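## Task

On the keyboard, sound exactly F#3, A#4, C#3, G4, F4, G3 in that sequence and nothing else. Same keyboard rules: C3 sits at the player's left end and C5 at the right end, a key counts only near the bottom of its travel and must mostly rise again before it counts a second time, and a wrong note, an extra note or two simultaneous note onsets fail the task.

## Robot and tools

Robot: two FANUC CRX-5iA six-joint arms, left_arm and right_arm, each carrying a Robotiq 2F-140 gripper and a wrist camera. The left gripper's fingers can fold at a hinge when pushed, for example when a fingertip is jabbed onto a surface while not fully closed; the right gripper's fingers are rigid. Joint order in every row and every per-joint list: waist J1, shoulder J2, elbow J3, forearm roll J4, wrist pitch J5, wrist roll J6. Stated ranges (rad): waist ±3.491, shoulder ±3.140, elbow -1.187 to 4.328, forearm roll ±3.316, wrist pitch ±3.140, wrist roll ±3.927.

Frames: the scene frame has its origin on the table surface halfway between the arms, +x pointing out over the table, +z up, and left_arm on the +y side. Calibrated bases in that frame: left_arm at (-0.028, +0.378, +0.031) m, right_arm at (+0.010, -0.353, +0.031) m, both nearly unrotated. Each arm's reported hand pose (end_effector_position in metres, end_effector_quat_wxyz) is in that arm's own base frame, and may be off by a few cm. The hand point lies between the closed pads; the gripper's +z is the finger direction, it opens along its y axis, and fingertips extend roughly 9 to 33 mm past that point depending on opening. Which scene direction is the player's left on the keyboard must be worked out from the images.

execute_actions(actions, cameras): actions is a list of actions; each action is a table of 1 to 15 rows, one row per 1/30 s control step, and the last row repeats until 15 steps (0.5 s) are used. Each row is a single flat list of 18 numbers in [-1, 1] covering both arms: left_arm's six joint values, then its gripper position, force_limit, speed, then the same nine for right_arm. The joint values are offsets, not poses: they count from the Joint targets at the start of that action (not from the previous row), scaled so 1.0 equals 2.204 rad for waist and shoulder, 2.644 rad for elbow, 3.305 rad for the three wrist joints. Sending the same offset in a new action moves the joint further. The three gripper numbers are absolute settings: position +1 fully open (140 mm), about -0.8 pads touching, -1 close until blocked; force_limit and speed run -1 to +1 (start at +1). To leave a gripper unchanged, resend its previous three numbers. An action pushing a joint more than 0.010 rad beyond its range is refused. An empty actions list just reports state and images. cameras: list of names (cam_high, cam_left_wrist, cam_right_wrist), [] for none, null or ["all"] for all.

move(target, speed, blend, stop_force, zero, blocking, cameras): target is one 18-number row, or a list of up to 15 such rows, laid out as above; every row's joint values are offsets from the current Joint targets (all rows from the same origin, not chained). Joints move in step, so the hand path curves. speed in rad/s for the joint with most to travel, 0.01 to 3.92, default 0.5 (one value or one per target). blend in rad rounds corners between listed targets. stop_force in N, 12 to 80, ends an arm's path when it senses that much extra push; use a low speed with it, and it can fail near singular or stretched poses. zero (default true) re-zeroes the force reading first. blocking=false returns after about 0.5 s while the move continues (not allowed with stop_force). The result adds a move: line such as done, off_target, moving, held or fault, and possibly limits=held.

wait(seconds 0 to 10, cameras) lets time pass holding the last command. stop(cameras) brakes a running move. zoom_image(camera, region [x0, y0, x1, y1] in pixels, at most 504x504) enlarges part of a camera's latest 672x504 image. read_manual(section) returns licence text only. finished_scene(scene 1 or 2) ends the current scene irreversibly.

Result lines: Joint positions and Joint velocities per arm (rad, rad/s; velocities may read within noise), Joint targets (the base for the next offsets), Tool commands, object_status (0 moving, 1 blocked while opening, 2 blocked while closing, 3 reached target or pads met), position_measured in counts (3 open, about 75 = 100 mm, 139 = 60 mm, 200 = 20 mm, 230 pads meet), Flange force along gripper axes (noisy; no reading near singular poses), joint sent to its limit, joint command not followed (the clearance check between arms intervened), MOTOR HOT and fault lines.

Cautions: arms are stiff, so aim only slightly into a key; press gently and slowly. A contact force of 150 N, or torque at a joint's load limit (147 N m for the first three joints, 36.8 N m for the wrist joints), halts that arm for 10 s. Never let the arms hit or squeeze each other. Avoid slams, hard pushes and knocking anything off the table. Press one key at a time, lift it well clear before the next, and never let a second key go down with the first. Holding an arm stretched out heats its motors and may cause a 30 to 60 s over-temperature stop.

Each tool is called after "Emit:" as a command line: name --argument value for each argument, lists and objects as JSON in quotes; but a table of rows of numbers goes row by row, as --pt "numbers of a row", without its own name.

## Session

Emit:
execute_actions --actions '[]' --cameras '["cam_high"]'

Emit:
zoom_image --camera "cam_high" --region '[200, 200, 400, 400]'

Scene clock: 0.00 s.
left_arm: end_effector_position=(+0.5495, -0.2589, +0.2374) position_measured=3 object_status=3 end_effector_quat_wxyz=(+0.019, -0.075, +0.997, +0.003) | right_arm: end_effector_position=(+0.4613, +0.0177, +0.3239) position_measured=3 object_status=3 end_effector_quat_wxyz=(+0.172, +0.554, -0.529, +0.620)
Joint positions: left_arm=[-0.236 0.384 0.456 -0.018 -1.609 -1.185] | right_arm=[0.977 0.069 -0.687 1.138 -1.759 -1.327]
Joint velocities: within noise
Flange force (N): no reading
Joint targets: left_arm=[-0.236 0.384 0.456 -0.018 -1.609 -1.185] | right_arm=[0.977 0.069 -0.687 1.138 -1.759 -1.327]
Tool commands: left_gripper/position=+1.0 left_gripper/force_limit=+1.0 left_gripper/speed=+1.0 right_gripper/position=+1.0 right_gripper/force_limit=+1.0 right_gripper/speed=+1.0
Images, in order (width x height): cam_high 672x504.

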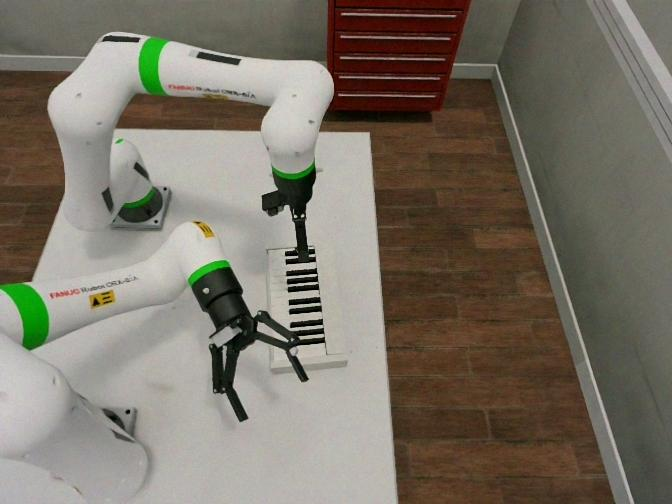

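Scaled by 2.520 (camera's finer frame: 960x720).

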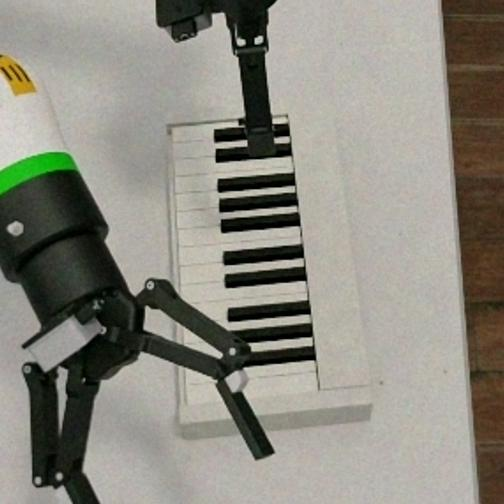

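Emit:
move --pt "-0.09437 0.01544 -0.0657 0.00545 0.05263 0.06021 -1 0 0 -0.22686 0 0 0 0 0 1 1 1" --speed 0.5 --cameras '["cam_left_wrist", "cam_high"]'

Emit:
zoom_image --camera "cam_left_wrist" --region '[0, 100, 336, 400]'

Emit:
zoom_image --camera "cam_left_wrist" --region '[336, 100, 672, 400]'

Scene clock: 2.47 s.
left_arm: end_effector_position=(+0.4794, -0.3717, +0.1449) position_measured=233 object_status=3 end_effector_quat_wxyz=(+0.000, -0.070, +0.998, +0.000) | right_arm: end_effector_position=(+0.4133, -0.2056, +0.3239) position_measured=3 object_status=3 end_effector_quat_wxyz=(-0.320, -0.406, +0.649, -0.558)
Joint positions: left_arm=[-0.444 0.418 0.282 0 -1.435 -0.986] | right_arm=[0.477 0.069 -0.687 1.138 -1.759 -1.327]
Flange force (N): left_arm=[5.5 7.0 0.9] | right_arm=[0.4 -0.4 -2.9]
Joint targets: left_arm=[-0.444 0.418 0.282 0.000 -1.435 -0.986] | right_arm=[0.477 0.069 -0.687 1.138 -1.759 -1.327]
move: done
cam_left_wrist: T_world_to_cam=[[-0.132886, 0.991113, -0.00602702, 0.444323], [0.93294, 0.127135, 0.336837, -0.445805], [0.33461, 0.039138, -0.941544, 0.13289], [0, 0, 0, 1]] pos_world=[0.430488, -0.388898, 0.277963]
Images, in order (width x height): cam_high 672x504, cam_left_wrist 672x504.

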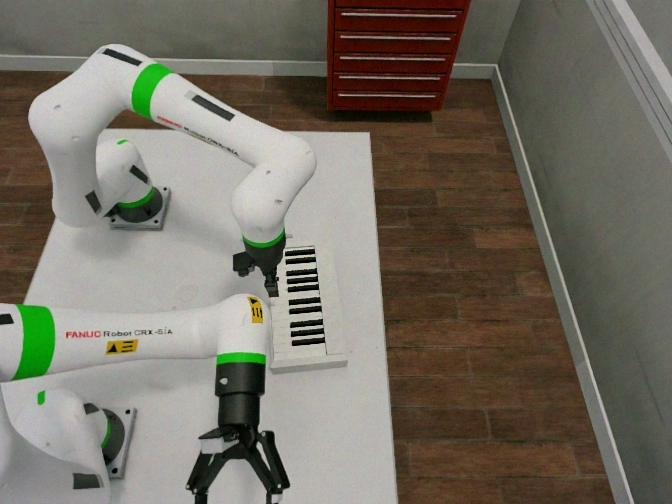

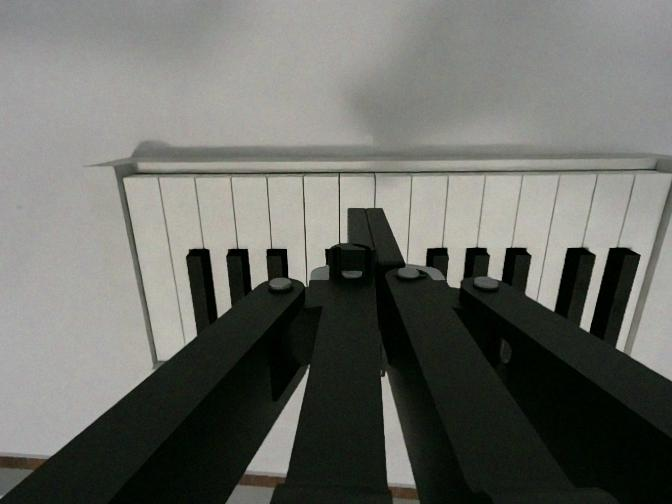

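Scaled by 1.500 (camera's finer frame: 960x720).

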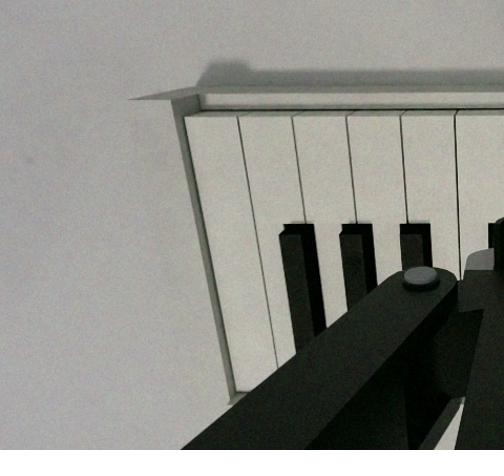

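Scaled by 1.500 (camera's finer frame: 960x720).

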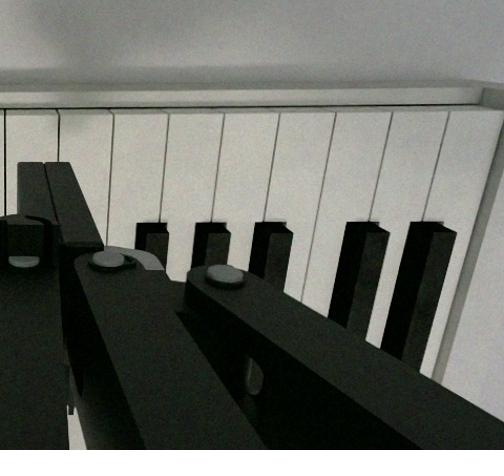

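Emit:
zoom_image --camera "cam_left_wrist" --region '[110, 160, 290, 300]'

Emit:
zoom_image --camera "cam_left_wrist" --region '[480, 160, 660, 300]'

Scaled by 2.800 (camera's finer frame: 960x720).

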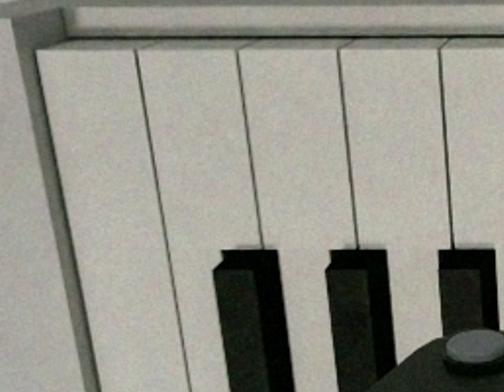

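Scaled by 2.800 (camera's finer frame: 960x720).

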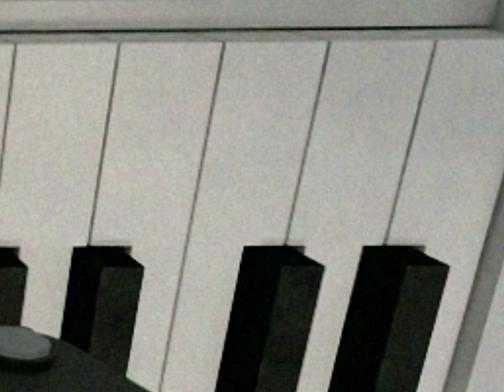

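Emit:
move --pt "0.09779 -0.01007 -0.07017 0 0.04948 -0.06612 -1 0 0 0 0 0 0 0 0 1 1 1" --speed 0.4 --cameras '["cam_left_wrist"]'

Emit:
zoom_image --camera "cam_left_wrist" --region '[280, 80, 480, 290]'

Scene clock: 4.97 s.
left_arm: end_effector_position=(+0.5250, -0.2553, +0.0800) position_measured=233 object_status=3 end_effector_quat_wxyz=(+0.000, -0.069, +0.998, +0.000) | right_arm: end_effector_position=(+0.4133, -0.2056, +0.3239) position_measured=3 object_status=3 end_effector_quat_wxyz=(-0.320, -0.406, +0.649, -0.558)
Joint positions: left_arm=[-0.228 0.396 0.097 0 -1.271 -1.205] | right_arm=[0.477 0.069 -0.687 1.138 -1.759 -1.327]
Flange force (N): left_arm=[8.7 5.8 1.0] | right_arm=[0.7 0.0 -2.9]
Joint targets: left_arm=[-0.228 0.396 0.097 0.000 -1.271 -1.205] | right_arm=[0.477 0.069 -0.687 1.138 -1.759 -1.327]
move: done
cam_left_wrist: T_world_to_cam=[[-0.129759, 0.991526, -0.00618071, 0.333177], [0.933303, 0.124239, 0.336913, -0.482181], [0.334826, 0.0379489, -0.941516, 0.051567], [0, 0, 0, 1]] pos_world=[0.475987, -0.272404, 0.213063]

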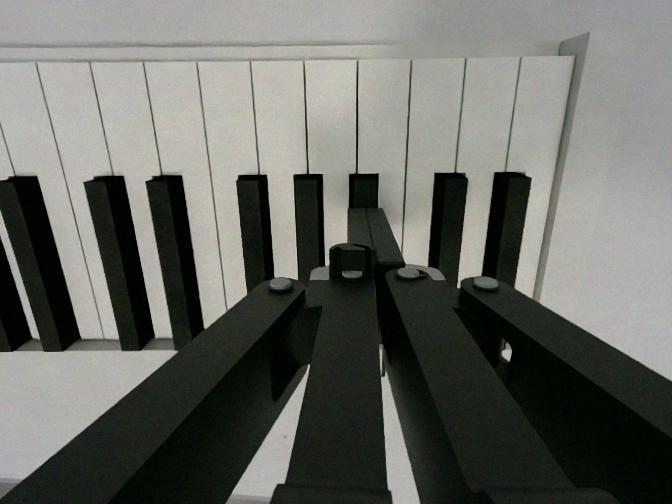

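Scaled by 2.400 (camera's finer frame: 960x720).

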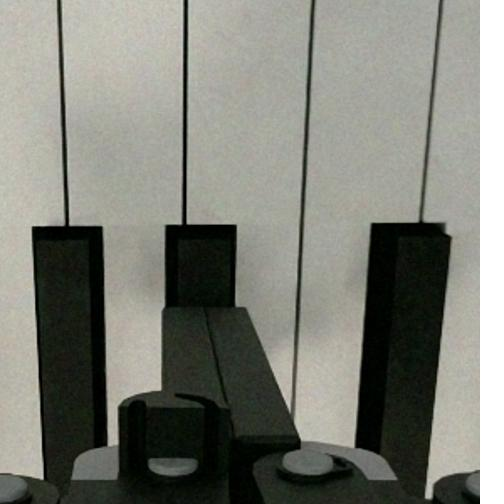

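Emit:
move --pt "0 0.00316 -0.00467 0 0.00584 0 -1 0 0 0 0 0 0 0 0 1 1 1" --pt "0 0.00614 -0.00909 0 0.01136 0 -1 0 0 0 0 0 0 0 0 1 1 1" --speed '[0.06, 0.02]' --stop_force 12 --cameras '["cam_left_wrist"]'

Scene clock: 6.90 s.
left_arm: end_effector_position=(+0.5251, -0.2553, +0.0646) position_measured=233 object_status=3 end_effector_quat_wxyz=(+0.000, -0.069, +0.998, +0.000) | right_arm: end_effector_position=(+0.4133, -0.2056, +0.3239) position_measured=3 object_status=3 end_effector_quat_wxyz=(-0.320, -0.406, +0.649, -0.558)
Joint positions: left_arm=[-0.228 0.408 0.075 0 -1.238 -1.205] | right_arm=[0.477 0.069 -0.687 1.138 -1.759 -1.327]
Flange force (N): left_arm=[9.5 7.8 -21.4] | right_arm=[0.4 -0.1 -3.0]
Joint targets: left_arm=[-0.228 0.408 0.075 0.000 -1.238 -1.205] | right_arm=[0.477 0.069 -0.687 1.138 -1.759 -1.327]
move: contact (left_arm); path passed 1 of 2 targets
cam_left_wrist: T_world_to_cam=[[-0.129785, 0.991523, -0.00610003, 0.332991], [0.933256, 0.124232, 0.337044, -0.477104], [0.334945, 0.0380506, -0.941469, 0.0369923], [0, 0, 0, 1]] pos_world=[0.476087, -0.272304, 0.197664]

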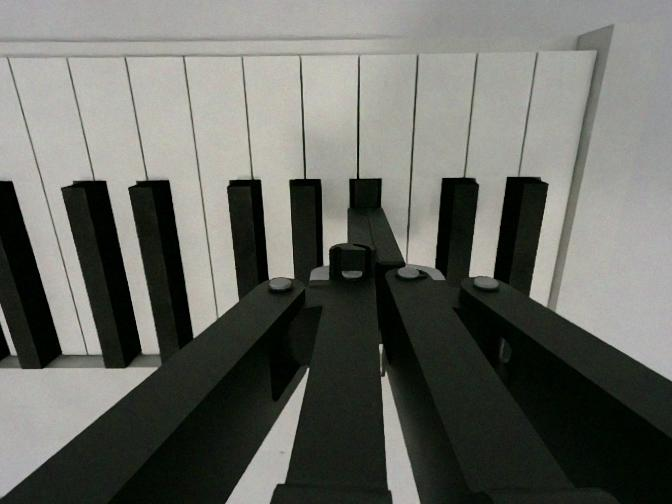

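Emit:
move --pt "0 -0.00553 0.00812 0 -0.01012 0 -1 0 0 0 0 0 0 0 0 1 1 1" --pt "-0.13524 0.16853 0.23108 0 -0.07242 0.09018 -1 0 0 0 0 0 0 0 0 1 1 1" --speed '[0.1, 0.6]' --blend '[0.005, 0]' --cameras '["cam_left_wrist"]'

Emit:
zoom_image --camera "cam_left_wrist" --region '[280, 80, 480, 290]'

Scene clock: 9.13 s.
left_arm: end_effector_position=(+0.5544, -0.4721, +0.0804) position_measured=233 object_status=3 end_effector_quat_wxyz=(+0.000, -0.069, +0.998, +0.000) | right_arm: end_effector_position=(+0.4133, -0.2056, +0.3239) position_measured=3 object_status=3 end_effector_quat_wxyz=(-0.320, -0.406, +0.649, -0.558)
Joint positions: left_arm=[-0.526 0.779 0.686 0 -1.477 -0.907] | right_arm=[0.477 0.069 -0.687 1.138 -1.759 -1.327]
Flange force (N): left_arm=[7.5 9.5 1.4] | right_arm=[0.7 0.1 -2.9]
Joint targets: left_arm=[-0.526 0.779 0.686 0.000 -1.477 -0.907] | right_arm=[0.477 0.069 -0.687 1.138 -1.759 -1.327]
move: done
cam_left_wrist: T_world_to_cam=[[-0.129902, 0.991506, -0.00639534, 0.552052], [0.933133, 0.124429, 0.337313, -0.482667], [0.335244, 0.0378498, -0.941371, 0.0501648], [0, 0, 0, 1]] pos_world=[0.505287, -0.489204, 0.213564]

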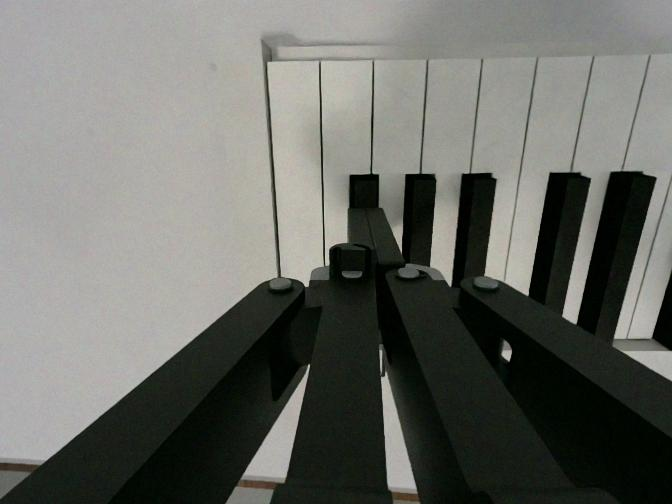

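Scaled by 2.400 (camera's finer frame: 960x720).

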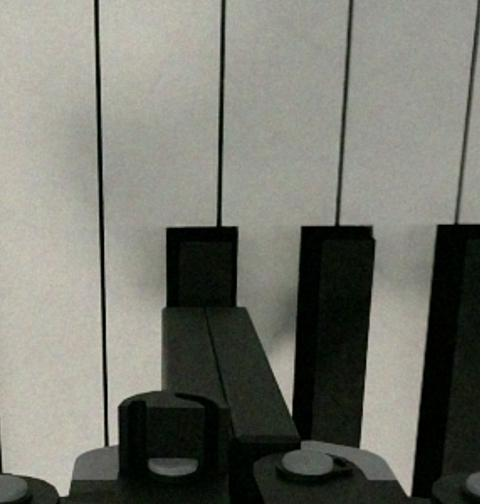

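Emit:
move --pt "0 0.00144 -0.00595 0 0.00573 0 -1 0 0 0 0 0 0 0 0 1 1 1" --pt "0 0.00281 -0.01158 0 0.01113 0 -1 0 0 0 0 0 0 0 0 1 1 1" --speed '[0.06, 0.02]' --stop_force 12 --cameras '["cam_left_wrist"]'

Scene clock: 10.83 s.
left_arm: end_effector_position=(+0.5544, -0.4722, +0.0653) position_measured=233 object_status=3 end_effector_quat_wxyz=(+0.000, -0.069, +0.998, +0.000) | right_arm: end_effector_position=(+0.4133, -0.2056, +0.3239) position_measured=3 object_status=3 end_effector_quat_wxyz=(-0.320, -0.406, +0.649, -0.558)
Joint positions: left_arm=[-0.526 0.784 0.66 0 -1.445 -0.907] | right_arm=[0.477 0.069 -0.687 1.138 -1.759 -1.327]
Flange force (N): left_arm=[10.8 12.7 -18.3] | right_arm=[0.5 0.1 -3.3]
Joint targets: left_arm=[-0.526 0.784 0.660 0.000 -1.446 -0.907] | right_arm=[0.477 0.069 -0.687 1.138 -1.759 -1.327]
move: contact (left_arm); path passed 1 of 2 targets
cam_left_wrist: T_world_to_cam=[[-0.129875, 0.991509, -0.0065047, 0.552078], [0.933104, 0.124438, 0.337389, -0.477651], [0.335334, 0.0377489, -0.941343, 0.0358203], [0, 0, 0, 1]] pos_world=[0.505387, -0.489304, 0.198464]

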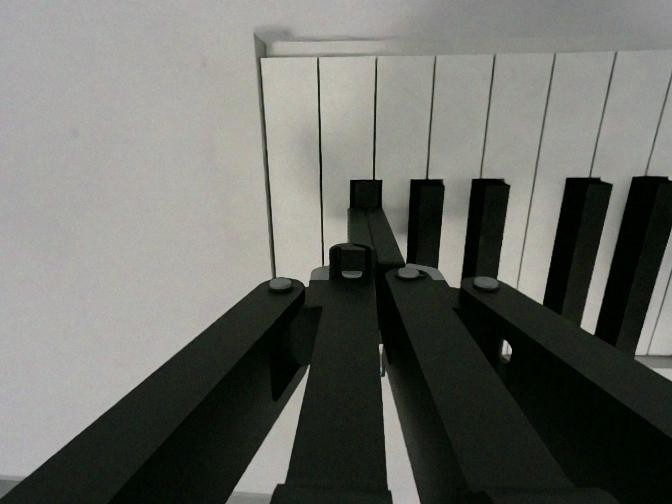

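Emit:
move --pt "0 -0.00207 0.00982 0 -0.00948 0 -1 0 0 0 0 0 0 0 0 1 1 1" --pt "0.19025 -0.21491 -0.25666 0 0.06177 -0.12687 -1 0 0 0 0 0 0 0 0 1 1 1" --speed '[0.1, 0.6]' --blend '[0.005, 0]' --cameras '["cam_left_wrist"]'

Emit:
zoom_image --camera "cam_left_wrist" --region '[280, 80, 480, 290]'

Scene clock: 13.20 s.
left_arm: end_effector_position=(+0.5153, -0.1860, +0.0797) position_measured=233 object_status=3 end_effector_quat_wxyz=(+0.000, -0.069, +0.998, +0.000) | right_arm: end_effector_position=(+0.4133, -0.2056, +0.3239) position_measured=3 object_status=3 end_effector_quat_wxyz=(-0.320, -0.406, +0.649, -0.558)
Joint positions: left_arm=[-0.107 0.311 -0.019 0 -1.241 -1.326] | right_arm=[0.477 0.069 -0.687 1.138 -1.759 -1.327]
Flange force (N): left_arm=[5.3 3.8 -0.8] | right_arm=[0.6 -0.1 -3.2]
Joint targets: left_arm=[-0.107 0.311 -0.019 0.000 -1.241 -1.326] | right_arm=[0.477 0.069 -0.687 1.138 -1.759 -1.327]
move: done
cam_left_wrist: T_world_to_cam=[[-0.129632, 0.991545, -0.00588159, 0.263098], [0.933428, 0.12403, 0.336644, -0.481806], [0.334527, 0.0381497, -0.941614, 0.0521635], [0, 0, 0, 1]] pos_world=[0.466387, -0.203105, 0.212863]

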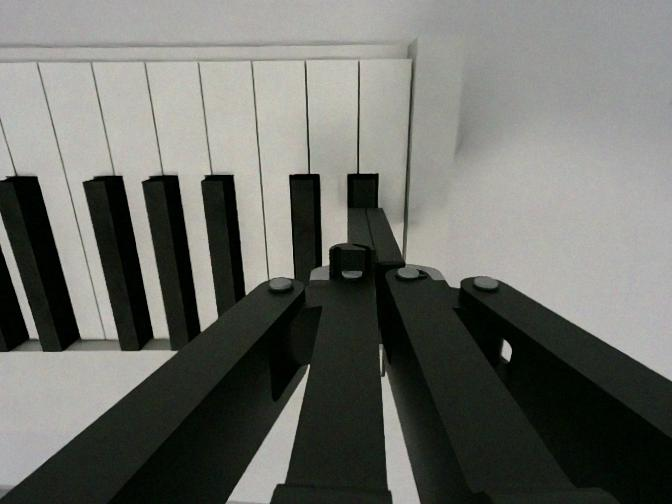

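Scaled by 2.400 (camera's finer frame: 960x720).

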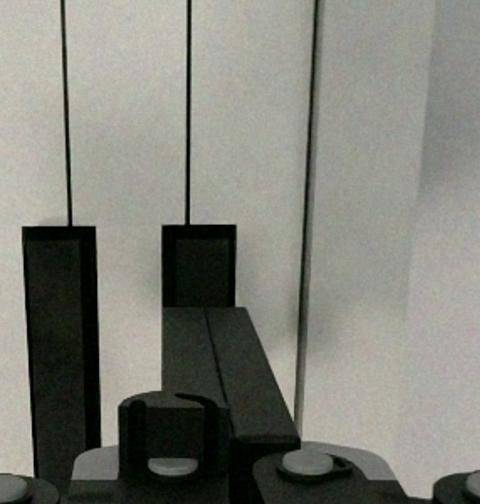

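Emit:
move --pt "0 0.00343 -0.00467 0 0.00602 0 -1 0 0 0 0 0 0 0 0 1 1 1" --pt "0 0.00666 -0.00908 0 0.0117 0 -1 0 0 0 0 0 0 0 0 1 1 1" --speed '[0.06, 0.02]' --stop_force 12 --cameras '["cam_left_wrist"]'

Scene clock: 15.07 s.
left_arm: end_effector_position=(+0.5154, -0.1860, +0.0643) position_measured=233 object_status=3 end_effector_quat_wxyz=(+0.000, -0.069, +0.998, +0.000) | right_arm: end_effector_position=(+0.4133, -0.2056, +0.3239) position_measured=3 object_status=3 end_effector_quat_wxyz=(-0.320, -0.406, +0.649, -0.558)
Joint positions: left_arm=[-0.107 0.324 -0.04 0 -1.207 -1.326] | right_arm=[0.477 0.069 -0.687 1.138 -1.759 -1.327]
Flange force (N): left_arm=[11.2 8.3 -21.1] | right_arm=[0.8 0.0 -3.0]
Joint targets: left_arm=[-0.107 0.324 -0.040 0.000 -1.207 -1.326] | right_arm=[0.477 0.069 -0.687 1.138 -1.759 -1.327]
move: contact (left_arm); path passed 1 of 2 targets
cam_left_wrist: T_world_to_cam=[[-0.129731, 0.991531, -0.00593278, 0.263074], [0.933371, 0.124136, 0.336762, -0.476691], [0.334647, 0.038151, -0.941571, 0.0375655], [0, 0, 0, 1]] pos_world=[0.466487, -0.203104, 0.197463]

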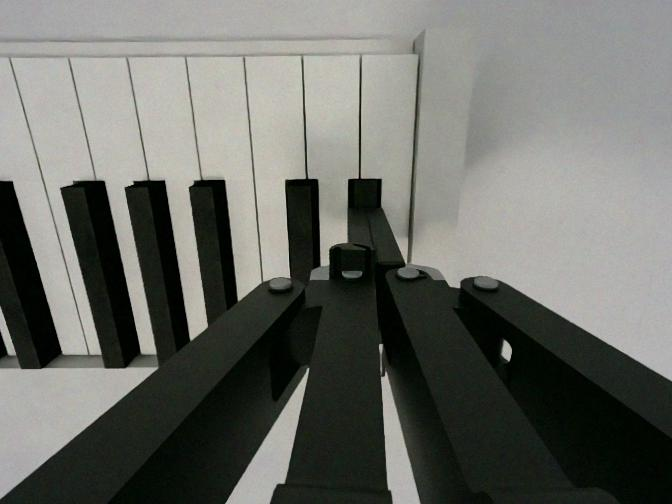

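Emit:
move --pt "0 -0.0062 0.00809 0 -0.01054 0 -1 0 0 0 0 0 0 0 0 1 1 1" --pt "-0.19046 0.12664 0.16513 0 -0.04759 0.12701 -1 0 0 0 0 0 0 0 0 1 1 1" --pt "-0.19046 0.132 0.15405 0 -0.03515 0.12701 -1 0 0 0 0 0 0 0 0 1 1 1" --speed '[0.1, 0.6, 0.1]' --blend '[0.005, 0.005, 0]' --cameras '["cam_left_wrist"]'

Emit:
zoom_image --camera "cam_left_wrist" --region '[280, 80, 480, 290]'

Scene clock: 17.47 s.
left_arm: end_effector_position=(+0.4996, -0.4408, +0.0584) position_measured=233 object_status=3 end_effector_quat_wxyz=(+0.000, -0.069, +0.998, +0.000) | right_arm: end_effector_position=(+0.4133, -0.2056, +0.3239) position_measured=3 object_status=3 end_effector_quat_wxyz=(-0.320, -0.406, +0.649, -0.558)
Joint positions: left_arm=[-0.527 0.614 0.368 0 -1.323 -0.906] | right_arm=[0.477 0.069 -0.687 1.138 -1.759 -1.327]
Flange force (N): left_arm=[6.6 9.2 0.2] | right_arm=[0.7 0.2 -3.2]
Joint targets: left_arm=[-0.527 0.614 0.367 0.000 -1.323 -0.906] | right_arm=[0.477 0.069 -0.687 1.138 -1.759 -1.327]
move: done
cam_left_wrist: T_world_to_cam=[[-0.129846, 0.991515, -0.0062275, 0.51362], [0.933248, 0.124332, 0.337031, -0.428153], [0.334946, 0.0379503, -0.941473, 0.0468034], [0, 0, 0, 1]] pos_world=[0.450587, -0.457804, 0.191564]

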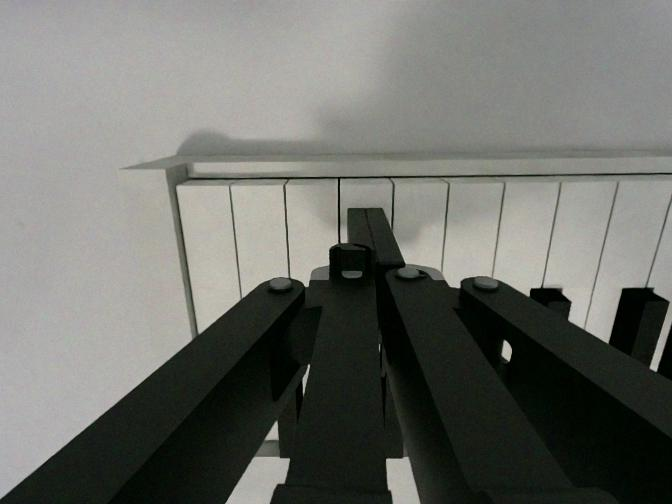

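Scaled by 2.400 (camera's finer frame: 960x720).

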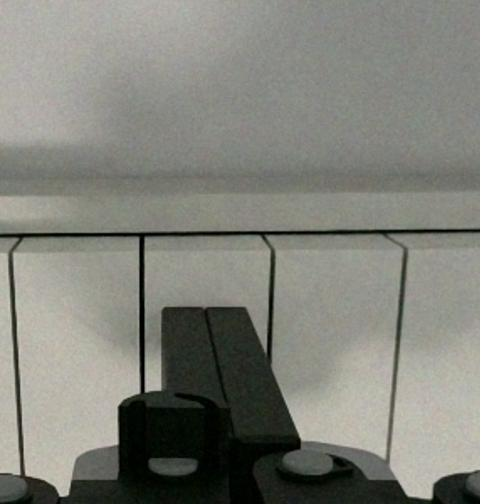

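Emit:
move --pt "0 0.00107 -0.00222 0 0.00249 0 -1 0 0 0 0 0 0 0 0 1 1 1" --pt "0 0.00333 -0.00687 0 0.00771 0 -1 0 0 0 0 0 0 0 0 1 1 1" --speed '[0.04, 0.02]' --stop_force 12 --cameras '["cam_left_wrist"]'

Scene clock: 19.03 s.
left_arm: end_effector_position=(+0.4995, -0.4407, +0.0494) position_measured=233 object_status=3 end_effector_quat_wxyz=(+0.000, -0.069, +0.998, +0.000) | right_arm: end_effector_position=(+0.4133, -0.2056, +0.3239) position_measured=3 object_status=3 end_effector_quat_wxyz=(-0.320, -0.406, +0.649, -0.558)
Joint positions: left_arm=[-0.527 0.62 0.354 0 -1.305 -0.906] | right_arm=[0.477 0.069 -0.687 1.138 -1.759 -1.327]
Flange force (N): left_arm=[6.9 9.9 -21.4] | right_arm=[0.9 0.0 -3.0]
Joint targets: left_arm=[-0.527 0.620 0.354 0.000 -1.305 -0.906] | right_arm=[0.477 0.069 -0.687 1.138 -1.759 -1.327]
move: contact (left_arm); path passed 1 of 2 targets
cam_left_wrist: T_world_to_cam=[[-0.129814, 0.991518, -0.00634851, 0.513447], [0.933188, 0.124337, 0.337195, -0.424913], [0.335124, 0.0378484, -0.941413, 0.0381617], [0, 0, 0, 1]] pos_world=[0.450387, -0.457704, 0.182464]

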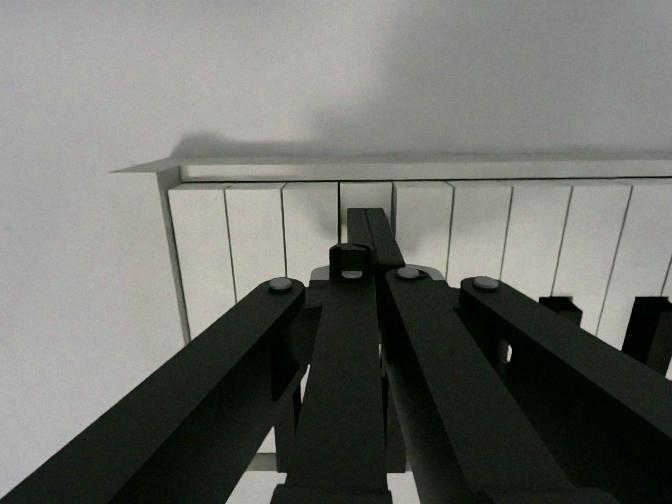

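Emit:
move --pt "0 -0.00284 0.00614 0 -0.00674 0 -1 0 0 0 0 0 0 0 0 1 1 1" --pt "0.01341 -0.02342 -0.02043 0 0.00079 -0.00894 -1 0 0 0 0 0 0 0 0 1 1 1" --speed '[0.06, 0.1]' --blend '[0.003, 0]' --cameras '["cam_left_wrist"]'

Emit:
zoom_image --camera "cam_left_wrist" --region '[280, 80, 480, 290]'

Scene clock: 20.93 s.
left_arm: end_effector_position=(+0.4967, -0.4173, +0.0602) position_measured=233 object_status=3 end_effector_quat_wxyz=(+0.000, -0.069, +0.998, +0.000) | right_arm: end_effector_position=(+0.4133, -0.2056, +0.3239) position_measured=3 object_status=3 end_effector_quat_wxyz=(-0.320, -0.406, +0.649, -0.558)
Joint positions: left_arm=[-0.497 0.568 0.3 0 -1.302 -0.936] | right_arm=[0.477 0.069 -0.687 1.138 -1.759 -1.327]
Flange force (N): left_arm=[5.9 7.3 0.0] | right_arm=[0.5 0.2 -3.1]
Joint targets: left_arm=[-0.497 0.568 0.300 0.000 -1.302 -0.936] | right_arm=[0.477 0.069 -0.687 1.138 -1.759 -1.327]
move: done
cam_left_wrist: T_world_to_cam=[[-0.129776, 0.991522, -0.00645489, 0.489957], [0.93315, 0.124331, 0.337303, -0.428891], [0.335246, 0.0377503, -0.941374, 0.0483713], [0, 0, 0, 1]] pos_world=[0.447587, -0.434304, 0.193364]

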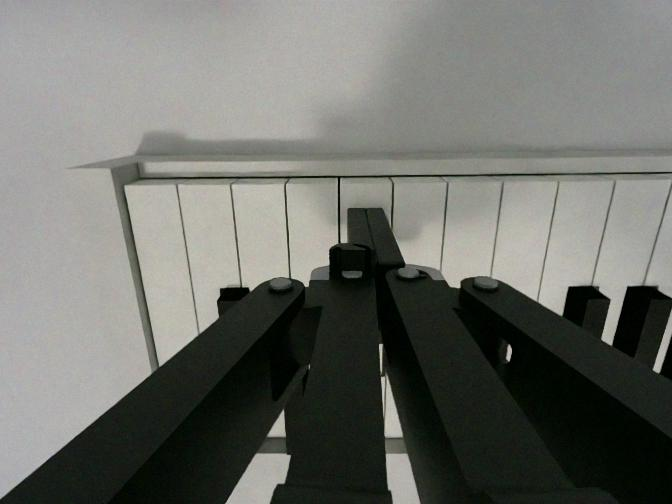

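Scaled by 2.400 (camera's finer frame: 960x720).

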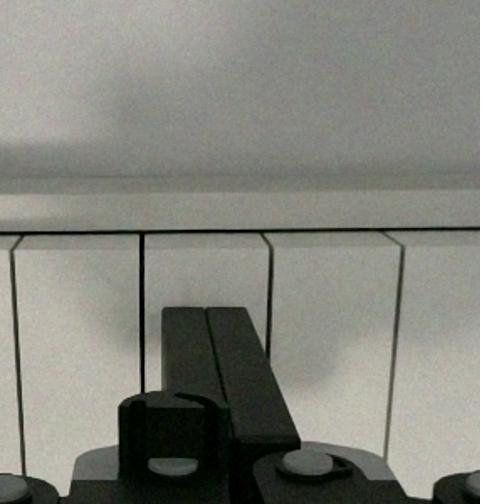

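Emit:
move --pt "0 0.00177 -0.00276 0 0.00339 0 -1 0 0 0 0 0 0 0 0 1 1 1" --pt "0 0.00451 -0.00703 0 0.00864 0 -1 0 0 0 0 0 0 0 0 1 1 1" --speed '[0.04, 0.02]' --stop_force 12 --cameras '["cam_left_wrist"]'

Scene clock: 22.53 s.
left_arm: end_effector_position=(+0.4967, -0.4173, +0.0494) position_measured=233 object_status=3 end_effector_quat_wxyz=(+0.001, -0.069, +0.998, +0.000) | right_arm: end_effector_position=(+0.4133, -0.2056, +0.3239) position_measured=3 object_status=3 end_effector_quat_wxyz=(-0.320, -0.406, +0.649, -0.558)
Joint positions: left_arm=[-0.497 0.576 0.286 0 -1.28 -0.936] | right_arm=[0.477 0.069 -0.687 1.138 -1.759 -1.327]
Flange force (N): left_arm=[7.0 9.9 -20.2] | right_arm=[0.5 0.1 -2.8]
Joint targets: left_arm=[-0.497 0.576 0.286 0.000 -1.280 -0.936] | right_arm=[0.477 0.069 -0.687 1.138 -1.759 -1.327]
move: contact (left_arm); path passed 1 of 2 targets
cam_left_wrist: T_world_to_cam=[[-0.129744, 0.991526, -0.00657737, 0.489909], [0.933079, 0.124335, 0.337499, -0.42531], [0.335456, 0.0376512, -0.941303, 0.037927], [0, 0, 0, 1]] pos_world=[0.447687, -0.434305, 0.182465]

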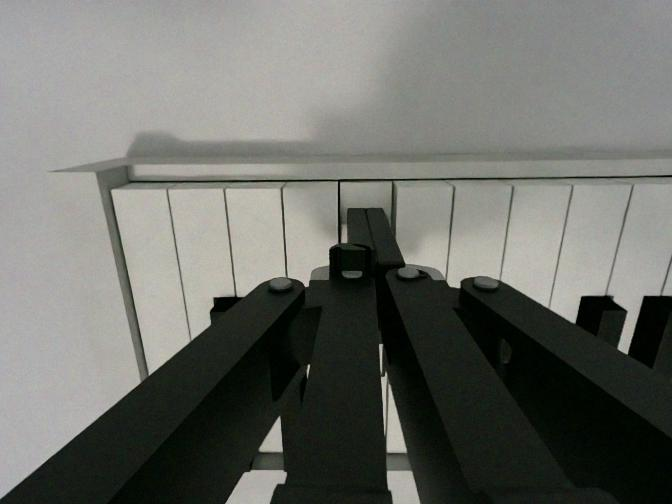

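Emit:
move --pt "0 -0.00539 0.00831 0 -0.01048 0 -1 0 0 0 0 0 0 0 0 1 1 1" --pt "0.09495 -0.11049 -0.11913 0 0.02138 -0.06332 -1 0 0 0 0 0 0 0 0 1 1 1" --pt "0.09495 -0.10843 -0.12154 0 0.02468 -0.06332 -1 0 0 0 0 0 0 0 0 1 1 1" --speed '[0.08, 0.4, 0.08]' --blend '[0.004, 0.004, 0]' --cameras '["cam_left_wrist"]'

Emit:
zoom_image --camera "cam_left_wrist" --region '[280, 80, 480, 290]'

Scene clock: 24.90 s.
left_arm: end_effector_position=(+0.4771, -0.2768, +0.0590) position_measured=233 object_status=3 end_effector_quat_wxyz=(+0.000, -0.069, +0.998, +0.000) | right_arm: end_effector_position=(+0.4133, -0.2056, +0.3239) position_measured=3 object_status=3 end_effector_quat_wxyz=(-0.320, -0.406, +0.649, -0.558)
Joint positions: left_arm=[-0.288 0.337 -0.036 0 -1.198 -1.145] | right_arm=[0.477 0.069 -0.687 1.138 -1.759 -1.327]
Flange force (N): left_arm=[5.6 5.5 0.2] | right_arm=[0.6 0.1 -2.9]
Joint targets: left_arm=[-0.288 0.337 -0.036 0.000 -1.198 -1.145] | right_arm=[0.477 0.069 -0.687 1.138 -1.759 -1.327]
move: done
cam_left_wrist: T_world_to_cam=[[-0.129693, 0.991536, -0.00603769, 0.347997], [0.933344, 0.124132, 0.336838, -0.427776], [0.334737, 0.0380502, -0.941543, 0.0487184], [0, 0, 0, 1]] pos_world=[0.428087, -0.293805, 0.192063]

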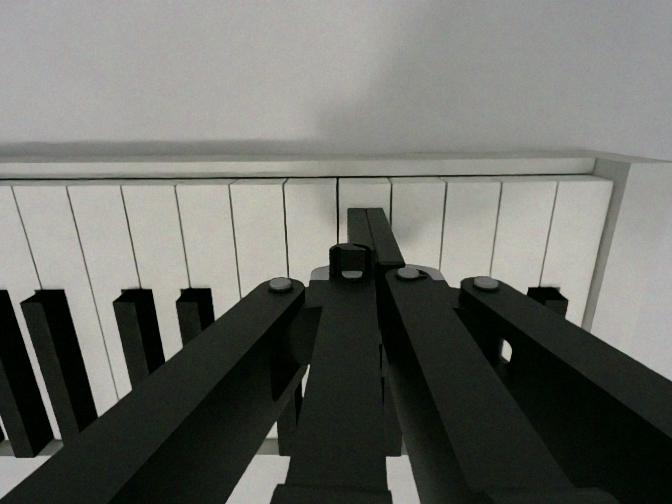

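Scaled by 2.400 (camera's finer frame: 960x720).

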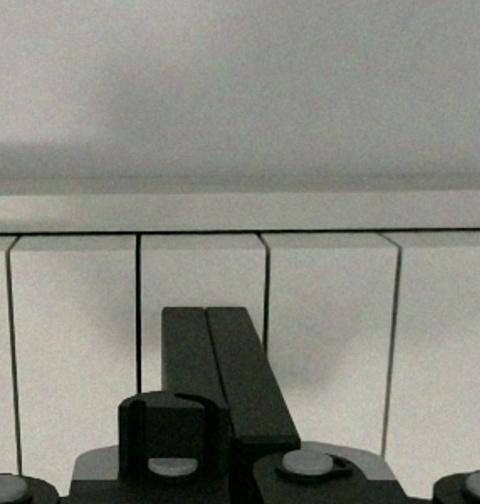

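Emit:
move --pt "0 0.00187 -0.00217 0 0.00298 0 -1 0 0 0 0 0 0 0 0 1 1 1" --pt "0 0.00541 -0.00626 0 0.00862 0 -1 0 0 0 0 0 0 0 0 1 1 1" --speed '[0.04, 0.02]' --stop_force 12 --cameras '["cam_left_wrist"]'

Scene clock: 26.53 s.
left_arm: end_effector_position=(+0.4771, -0.2768, +0.0490) position_measured=233 object_status=3 end_effector_quat_wxyz=(+0.000, -0.069, +0.998, +0.000) | right_arm: end_effector_position=(+0.4133, -0.2056, +0.3239) position_measured=3 object_status=3 end_effector_quat_wxyz=(-0.320, -0.406, +0.649, -0.558)
Joint positions: left_arm=[-0.288 0.346 -0.048 0 -1.176 -1.145] | right_arm=[0.477 0.069 -0.687 1.138 -1.759 -1.327]
Flange force (N): left_arm=[8.6 8.4 -17.0] | right_arm=[0.4 -0.3 -2.9]
Joint targets: left_arm=[-0.288 0.346 -0.048 0.000 -1.176 -1.145] | right_arm=[0.477 0.069 -0.687 1.138 -1.759 -1.327]
move: contact (left_arm); path passed 1 of 2 targets
cam_left_wrist: T_world_to_cam=[[-0.1297, 0.991535, -0.0060538, 0.347956], [0.933311, 0.124141, 0.336926, -0.424534], [0.334825, 0.0380491, -0.941512, 0.0393199], [0, 0, 0, 1]] pos_world=[0.428187, -0.293805, 0.182163]

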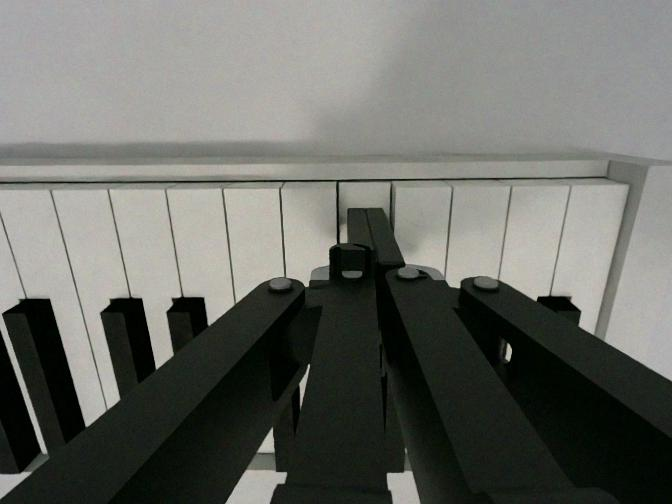

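Last note sounded; lift off to zp ≈ 0.066 and finish.

Emit:
move --pt "0 -0.00713 0.00823 0 -0.01129 0 -1 0 0 0 0 0 0 0 0 1 1 1" --speed 0.08 --cameras '[]'

Emit:
finished_scene --scene 2

Scene clock: 27.50 s.
left_arm: end_effector_position=(+0.4770, -0.2767, +0.0662) position_measured=233 object_status=3 end_effector_quat_wxyz=(+0.000, -0.069, +0.998, +0.000) | right_arm: end_effector_position=(+0.4133, -0.2056, +0.3239) position_measured=3 object_status=3 end_effector_quat_wxyz=(-0.320, -0.406, +0.649, -0.558)
Joint positions: left_arm=[-0.288 0.33 -0.027 0 -1.214 -1.145] | right_arm=[0.477 0.069 -0.687 1.138 -1.759 -1.327]
Flange force (N): left_arm=[4.9 3.8 -0.2] | right_arm=[0.5 0.1 -3.0]
Joint targets: left_arm=[-0.288 0.330 -0.027 0.000 -1.214 -1.145] | right_arm=[0.477 0.069 -0.687 1.138 -1.759 -1.327]
move: done

The scene is finished: the task was done.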